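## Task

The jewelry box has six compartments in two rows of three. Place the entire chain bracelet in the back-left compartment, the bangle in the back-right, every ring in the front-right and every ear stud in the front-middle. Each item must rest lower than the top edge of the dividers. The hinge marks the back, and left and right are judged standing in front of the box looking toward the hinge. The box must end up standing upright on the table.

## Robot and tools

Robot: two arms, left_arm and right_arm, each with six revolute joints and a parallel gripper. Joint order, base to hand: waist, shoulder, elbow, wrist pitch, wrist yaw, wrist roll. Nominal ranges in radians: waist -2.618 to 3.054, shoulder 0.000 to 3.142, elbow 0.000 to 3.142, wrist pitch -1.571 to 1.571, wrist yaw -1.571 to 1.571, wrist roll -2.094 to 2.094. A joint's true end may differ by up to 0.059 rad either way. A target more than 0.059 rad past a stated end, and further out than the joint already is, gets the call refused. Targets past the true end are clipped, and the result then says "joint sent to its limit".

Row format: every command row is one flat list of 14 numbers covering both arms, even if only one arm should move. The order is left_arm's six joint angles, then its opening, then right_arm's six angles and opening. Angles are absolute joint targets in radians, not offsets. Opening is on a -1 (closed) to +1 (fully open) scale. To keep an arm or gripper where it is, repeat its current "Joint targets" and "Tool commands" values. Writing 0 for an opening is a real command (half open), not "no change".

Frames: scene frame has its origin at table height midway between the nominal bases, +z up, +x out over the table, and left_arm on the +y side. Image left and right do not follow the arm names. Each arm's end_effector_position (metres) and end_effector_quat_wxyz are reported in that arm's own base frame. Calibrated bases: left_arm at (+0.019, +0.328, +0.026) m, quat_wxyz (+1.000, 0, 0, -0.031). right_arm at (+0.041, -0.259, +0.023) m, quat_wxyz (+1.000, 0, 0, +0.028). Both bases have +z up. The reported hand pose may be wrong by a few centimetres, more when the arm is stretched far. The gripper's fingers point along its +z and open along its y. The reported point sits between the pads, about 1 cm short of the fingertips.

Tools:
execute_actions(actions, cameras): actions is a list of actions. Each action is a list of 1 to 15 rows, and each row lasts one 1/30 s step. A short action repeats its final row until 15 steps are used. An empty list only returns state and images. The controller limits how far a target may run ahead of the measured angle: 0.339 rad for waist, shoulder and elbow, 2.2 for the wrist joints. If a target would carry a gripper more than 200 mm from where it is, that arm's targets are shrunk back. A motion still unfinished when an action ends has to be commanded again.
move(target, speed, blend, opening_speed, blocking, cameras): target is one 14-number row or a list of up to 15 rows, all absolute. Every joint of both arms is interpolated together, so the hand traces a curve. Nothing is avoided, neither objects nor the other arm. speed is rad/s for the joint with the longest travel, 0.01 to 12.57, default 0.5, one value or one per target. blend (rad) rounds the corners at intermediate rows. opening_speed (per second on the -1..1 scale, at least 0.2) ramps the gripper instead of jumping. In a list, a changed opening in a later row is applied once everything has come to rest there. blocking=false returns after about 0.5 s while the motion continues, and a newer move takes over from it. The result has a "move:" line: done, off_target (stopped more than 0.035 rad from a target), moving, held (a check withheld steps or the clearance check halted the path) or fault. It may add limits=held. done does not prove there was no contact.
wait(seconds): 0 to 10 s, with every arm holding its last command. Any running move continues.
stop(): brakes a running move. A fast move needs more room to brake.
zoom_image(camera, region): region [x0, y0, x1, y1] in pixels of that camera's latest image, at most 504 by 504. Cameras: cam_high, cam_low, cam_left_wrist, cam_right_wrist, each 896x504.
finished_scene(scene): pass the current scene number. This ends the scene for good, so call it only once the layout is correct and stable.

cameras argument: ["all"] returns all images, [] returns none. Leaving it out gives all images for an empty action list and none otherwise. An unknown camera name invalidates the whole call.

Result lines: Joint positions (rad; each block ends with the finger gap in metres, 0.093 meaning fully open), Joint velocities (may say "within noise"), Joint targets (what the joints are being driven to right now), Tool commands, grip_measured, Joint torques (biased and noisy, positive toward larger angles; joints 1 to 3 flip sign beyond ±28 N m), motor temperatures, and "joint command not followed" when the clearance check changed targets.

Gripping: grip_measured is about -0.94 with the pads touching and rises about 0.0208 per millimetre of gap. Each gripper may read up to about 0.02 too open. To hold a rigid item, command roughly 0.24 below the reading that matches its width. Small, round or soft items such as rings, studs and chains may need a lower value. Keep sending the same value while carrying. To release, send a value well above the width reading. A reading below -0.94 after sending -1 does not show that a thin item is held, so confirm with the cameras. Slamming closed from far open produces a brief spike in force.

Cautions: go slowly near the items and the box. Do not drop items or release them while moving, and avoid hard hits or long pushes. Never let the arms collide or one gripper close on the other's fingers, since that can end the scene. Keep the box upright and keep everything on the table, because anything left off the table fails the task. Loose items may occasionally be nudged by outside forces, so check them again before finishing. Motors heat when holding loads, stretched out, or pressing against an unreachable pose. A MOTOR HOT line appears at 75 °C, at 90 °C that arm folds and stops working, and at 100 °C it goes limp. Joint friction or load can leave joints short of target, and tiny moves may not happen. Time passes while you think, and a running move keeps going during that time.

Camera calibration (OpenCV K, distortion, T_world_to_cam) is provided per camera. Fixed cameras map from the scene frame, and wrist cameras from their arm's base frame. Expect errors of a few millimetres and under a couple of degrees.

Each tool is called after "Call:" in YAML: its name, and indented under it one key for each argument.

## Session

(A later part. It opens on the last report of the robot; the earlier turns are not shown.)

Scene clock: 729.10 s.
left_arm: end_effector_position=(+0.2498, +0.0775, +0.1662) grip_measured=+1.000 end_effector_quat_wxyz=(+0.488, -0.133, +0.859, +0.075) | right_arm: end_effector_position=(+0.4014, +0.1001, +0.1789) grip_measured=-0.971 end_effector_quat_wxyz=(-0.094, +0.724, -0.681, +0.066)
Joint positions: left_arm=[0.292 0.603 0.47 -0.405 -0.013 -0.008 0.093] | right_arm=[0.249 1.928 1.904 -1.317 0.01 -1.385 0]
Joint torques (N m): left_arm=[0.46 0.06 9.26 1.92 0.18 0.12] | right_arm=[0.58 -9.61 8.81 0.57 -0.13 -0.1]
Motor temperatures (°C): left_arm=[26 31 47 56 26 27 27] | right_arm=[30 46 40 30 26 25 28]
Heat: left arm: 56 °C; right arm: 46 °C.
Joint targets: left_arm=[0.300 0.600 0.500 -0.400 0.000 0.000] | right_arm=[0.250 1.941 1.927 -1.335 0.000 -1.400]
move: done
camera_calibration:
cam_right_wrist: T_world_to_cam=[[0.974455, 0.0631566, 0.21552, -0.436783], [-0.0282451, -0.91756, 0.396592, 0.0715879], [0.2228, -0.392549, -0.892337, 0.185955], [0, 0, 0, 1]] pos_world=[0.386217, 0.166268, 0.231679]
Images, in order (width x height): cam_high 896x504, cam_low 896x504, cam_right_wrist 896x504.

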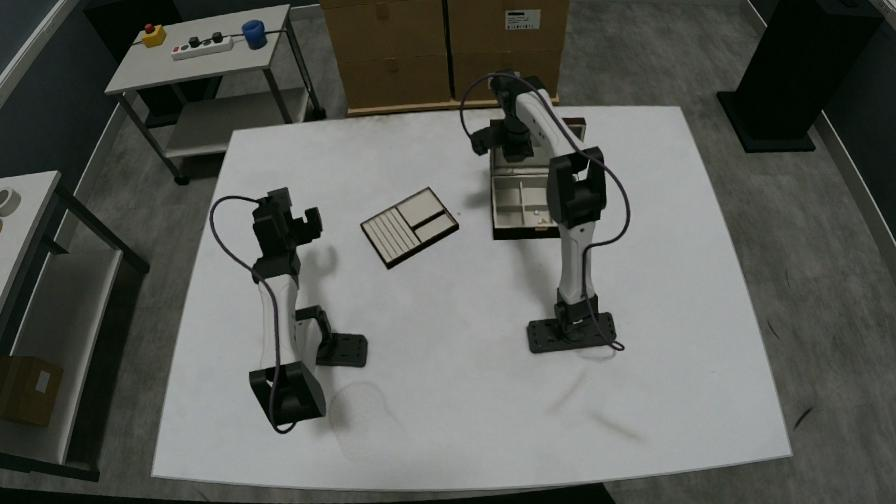

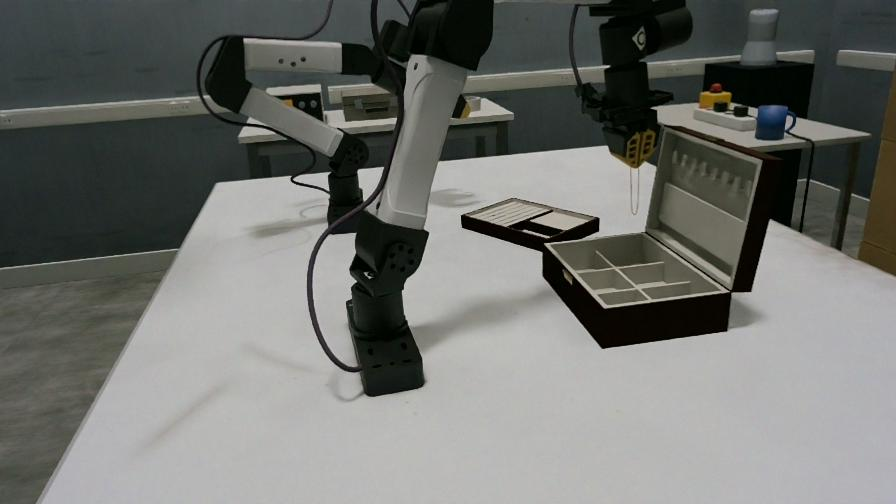

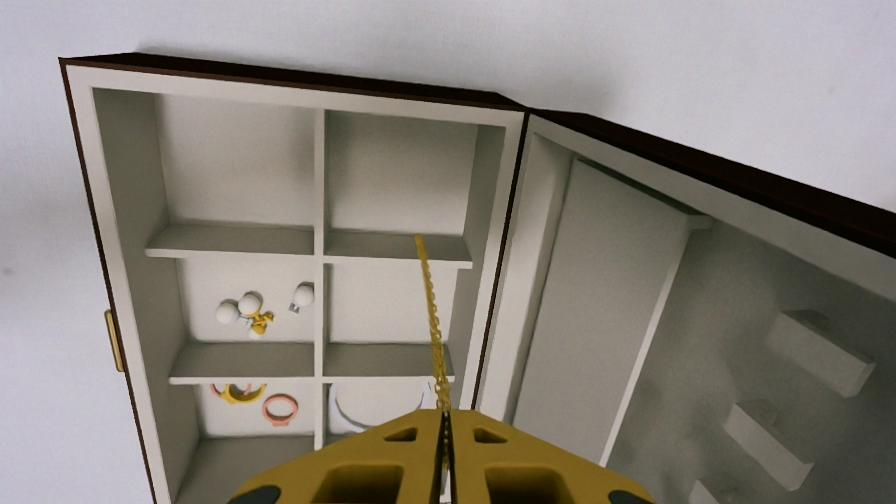

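Call:
move:
  target: [0.3,0.6,0.5,-0.4,0,0,1, 0.25,1.9305,1.638,-1.057,0,-1.4,-1]
  speed: 0.2
  cameras: ["cam_right_wrist","cam_low"]

Call:
zoom_image:
  camera: "cam_low"
  region: [500, 100, 800, 360]

Scene clock: 743.97 s.
left_arm: end_effector_position=(+0.2498, +0.0775, +0.1662) grip_measured=+1.000 end_effector_quat_wxyz=(+0.488, -0.133, +0.859, +0.075) | right_arm: end_effector_position=(+0.4032, +0.1006, +0.1132) grip_measured=-0.971 end_effector_quat_wxyz=(-0.087, +0.724, -0.681, +0.062)
Joint positions: left_arm=[0.292 0.603 0.47 -0.405 -0.013 -0.008 0.093] | right_arm=[0.249 1.928 1.645 -1.074 0.01 -1.385 0]
Joint torques (N m): left_arm=[0.46 0.06 9.26 1.92 0.18 0.12] | right_arm=[0.58 -10.76 6.12 0.94 -0.13 -0.09]
Motor temperatures (°C): left_arm=[26 31 47 56 26 27 27] | right_arm=[30 46 42 30 26 25 28]
Heat: left arm: 56 °C; right arm: 46 °C.
Joint targets: left_arm=[0.300 0.600 0.500 -0.400 0.000 0.000] | right_arm=[0.250 1.930 1.638 -1.057 0.000 -1.400]
move: done
camera_calibration:
cam_right_wrist: T_world_to_cam=[[0.977654, 0.0644095, 0.20011, -0.4241], [-0.0216682, -0.915961, 0.400683, 0.0948416], [0.209101, -0.396065, -0.894097, 0.133204], [0, 0, 0, 1]] pos_world=[0.388825, 0.166945, 0.165963]
Images, in order (width x height): cam_low 896x504, cam_right_wrist 896x504.

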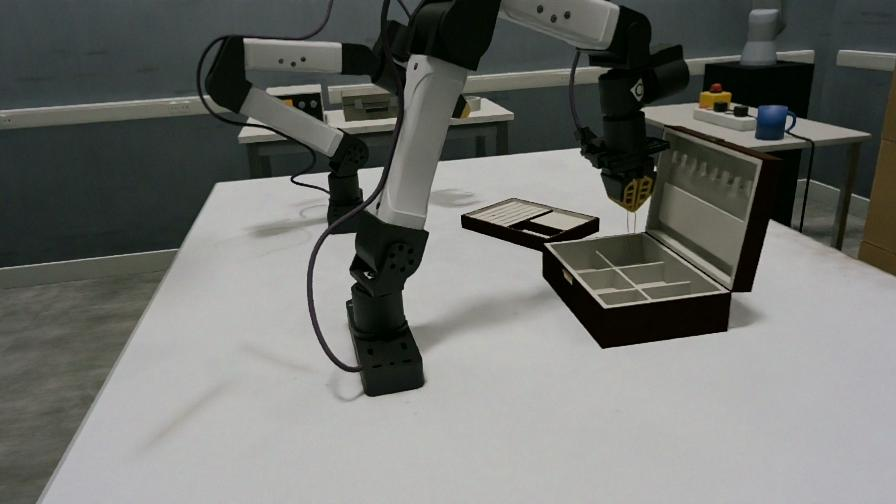

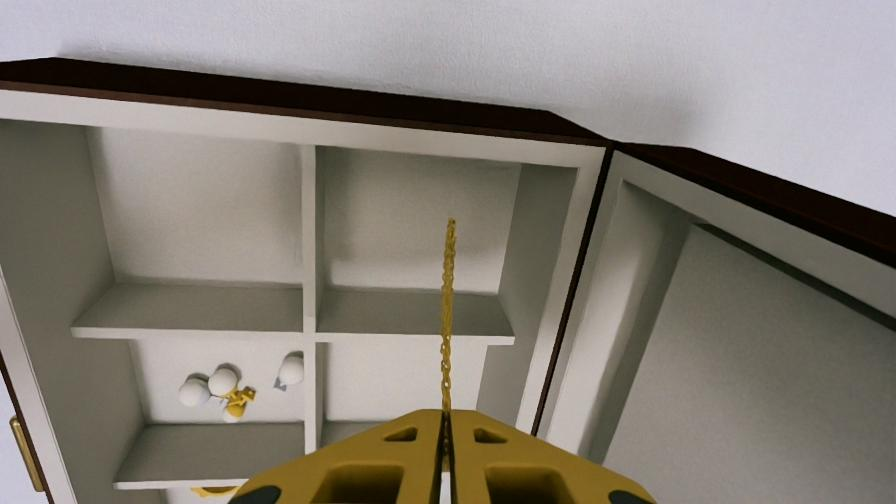

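Scaled by 1.680 from the camera's 896x504 image, which has a finer 1280x720 frame.

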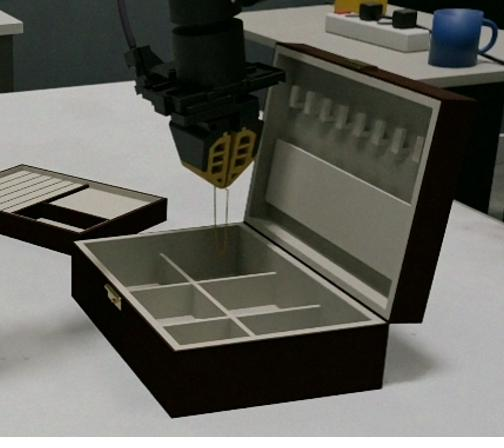

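Call:
move:
  target:
    - [0.3,0.6,0.5,-0.4,0,0,1, 0.253,1.945,1.515,-0.918,0,-1.4,-1]
    - [0.3,0.6,0.5,-0.4,0,0,1, 0.253,1.978,1.385,-0.757,0,-1.4,-1]
  speed: 0.2
  cameras: ["cam_right_wrist","cam_low"]

Call:
zoom_image:
  camera: "cam_low"
  region: [500, 100, 800, 360]

Scene clock: 757.30 s.
left_arm: end_effector_position=(+0.2498, +0.0775, +0.1662) grip_measured=+1.000 end_effector_quat_wxyz=(+0.488, -0.133, +0.859, +0.075) | right_arm: end_effector_position=(+0.4005, +0.0999, +0.0378) grip_measured=-0.971 end_effector_quat_wxyz=(-0.090, +0.724, -0.681, +0.063)
Joint positions: left_arm=[0.292 0.603 0.47 -0.405 -0.013 -0.008 0.093] | right_arm=[0.249 1.966 1.391 -0.776 0.01 -1.385 0]
Joint torques (N m): left_arm=[0.46 0.06 9.25 1.92 0.18 0.12] | right_arm=[0.84 -9.88 5.85 0.97 -0.13 -0.09]
Motor temperatures (°C): left_arm=[26 31 47 56 26 27 27] | right_arm=[30 47 41 30 26 25 28]
Heat: left arm: 56 °C; right arm: 47 °C.
Joint targets: left_arm=[0.300 0.600 0.500 -0.400 0.000 0.000] | right_arm=[0.253 1.978 1.385 -0.757 0.000 -1.400]
move: done
camera_calibration:
cam_right_wrist: T_world_to_cam=[[0.976346, 0.0644501, 0.206387, -0.405942], [-0.0238738, -0.916569, 0.399162, 0.125347], [0.214894, -0.394648, -0.89335, 0.0636056], [0, 0, 0, 1]] pos_world=[0.385664, 0.166154, 0.0905693]
Images, in order (width x height): cam_low 896x504, cam_right_wrist 896x504.

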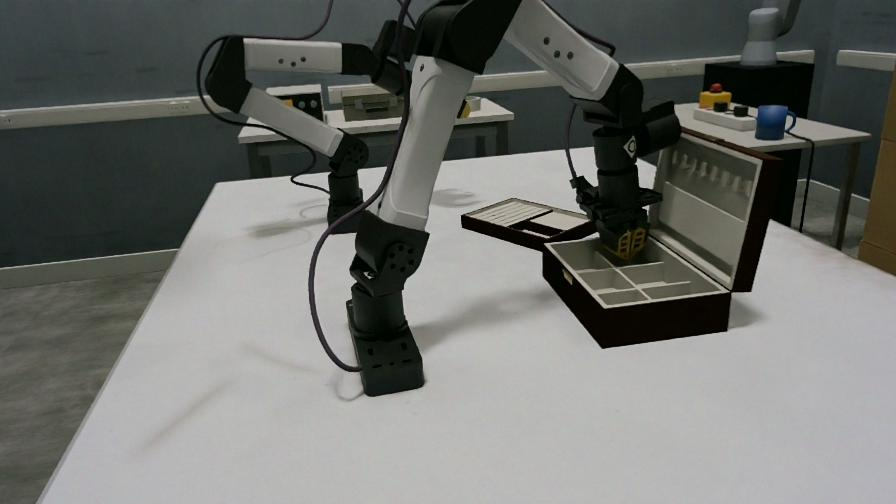

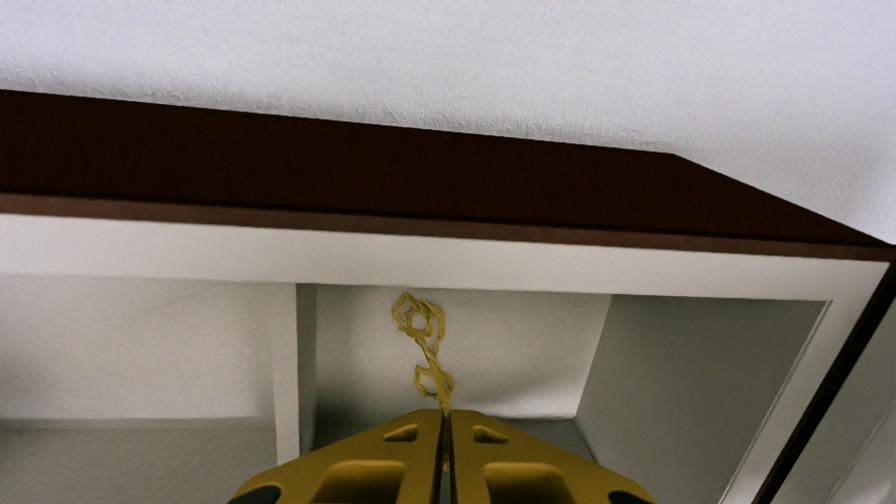

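Scaled by 1.680 from the camera's 896x504 image, which has a finer 1280x720 frame.

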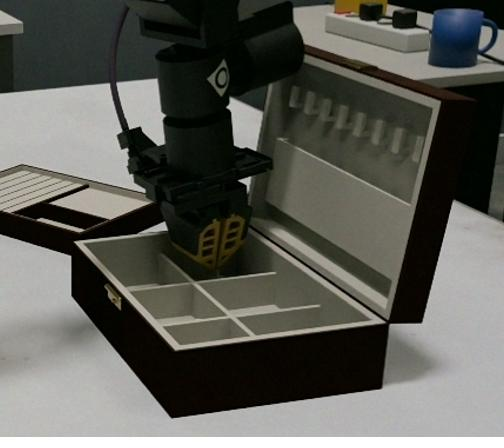

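Call:
move:
  target:
    - [0.3,0.6,0.5,-0.4,0,0,1, 0.253,1.978,1.385,-0.757,0,-1.4,-1]
    - [0.3,0.6,0.5,-0.4,0,0,1, 0.253,1.978,1.385,-0.757,0,-1.4,-0.65]
    - [0.3,0.6,0.5,-0.4,0,0,1, 0.253,1.93,1.638,-1.057,0,-1.4,-0.65]
    - [0.3,0.6,0.5,-0.4,0,0,1, 0.25,1.5,1.6,-1.2,0,0,-0.65]
  speed: [0.3,0.3,0.3,0.6]
  opening_speed: 0.5
  cameras: ["all"]

Call:
zoom_image:
  camera: "cam_right_wrist"
  region: [260, 100, 760, 500]

Scene clock: 769.47 s.
left_arm: end_effector_position=(+0.2498, +0.0775, +0.1662) grip_measured=+1.000 end_effector_quat_wxyz=(+0.488, -0.133, +0.859, +0.075) | right_arm: end_effector_position=(+0.3453, +0.0864, +0.2432) grip_measured=-0.652 end_effector_quat_wxyz=(+0.234, -0.126, +0.964, +0.023)
Joint positions: left_arm=[0.292 0.603 0.47 -0.405 -0.013 -0.008 0.093] | right_arm=[0.25 1.519 1.609 -1.185 0.01 -0.013 0.014]
Joint torques (N m): left_arm=[0.44 0.05 9.26 1.92 0.18 0.12] | right_arm=[0.51 -8.94 6.12 1.14 -0.08 0.16]
Motor temperatures (°C): left_arm=[26 31 47 56 26 27 27] | right_arm=[30 49 41 30 26 25 28]
Heat: left arm: 56 °C; right arm: 49 °C.
Joint targets: left_arm=[0.300 0.600 0.500 -0.400 0.000 0.000] | right_arm=[0.250 1.500 1.600 -1.200 0.000 0.000]
move: done
camera_calibration:
cam_left_wrist: T_world_to_cam=[[0.309648, -0.950791, 0.0106907, -0.00545505], [-0.762867, -0.255126, -0.594092, 0.351101], [0.567585, 0.175804, -0.804326, 0.0590896], [0, 0, 0, 1]] pos_world=[0.235994, 0.0740003, 0.256172]
cam_right_wrist: T_world_to_cam=[[0.264142, -0.964445, 0.0086353, -0.0106708], [-0.964129, -0.264277, -0.0247712, 0.401032], [0.0261726, -0.00178243, -0.999656, 0.310614], [0, 0, 0, 1]] pos_world=[0.381335, 0.0962457, 0.320534]

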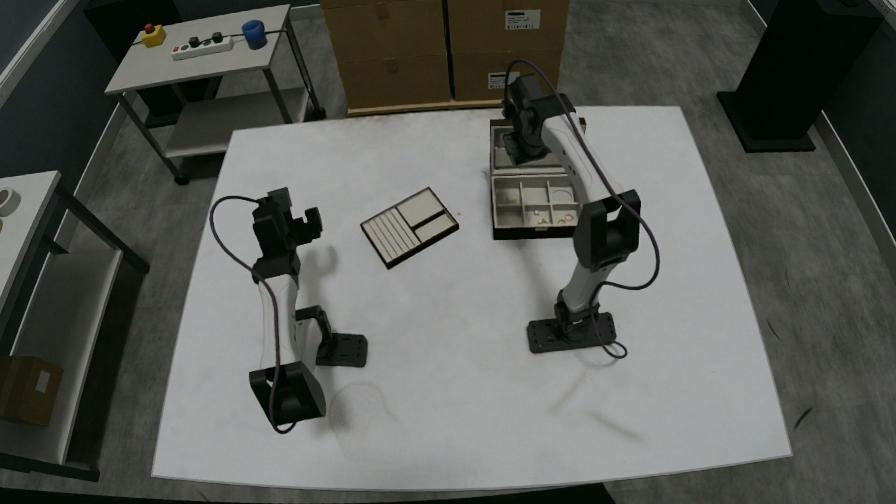

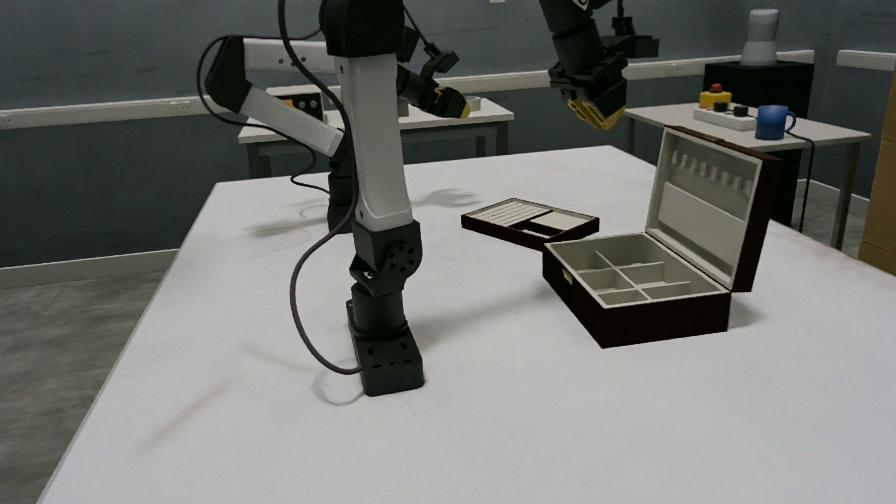

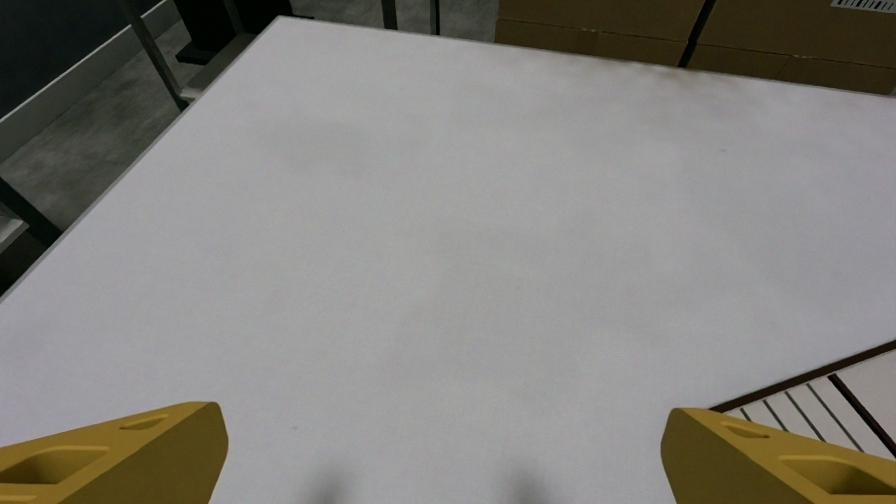

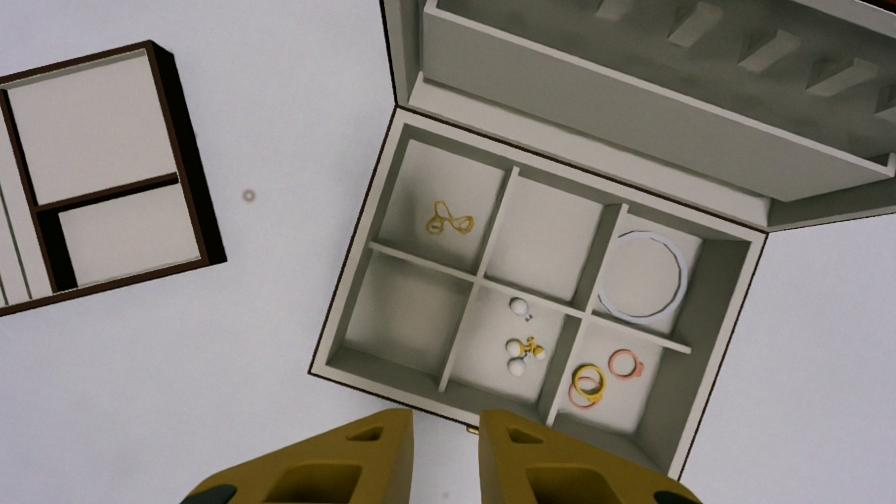

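Scaled by 1.008 from the camera's 896x504 image, which has a finer 1280x720 frame.

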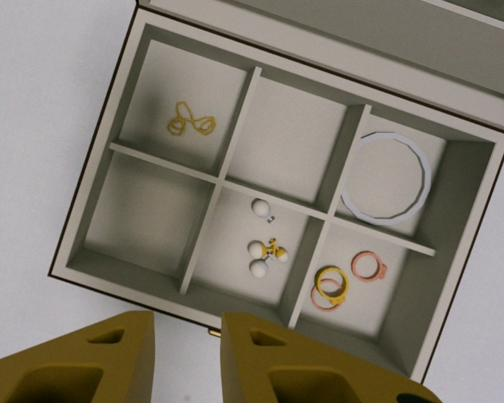

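Call:
finished_scene:
  scene: 1

The scene is finished: the task was done.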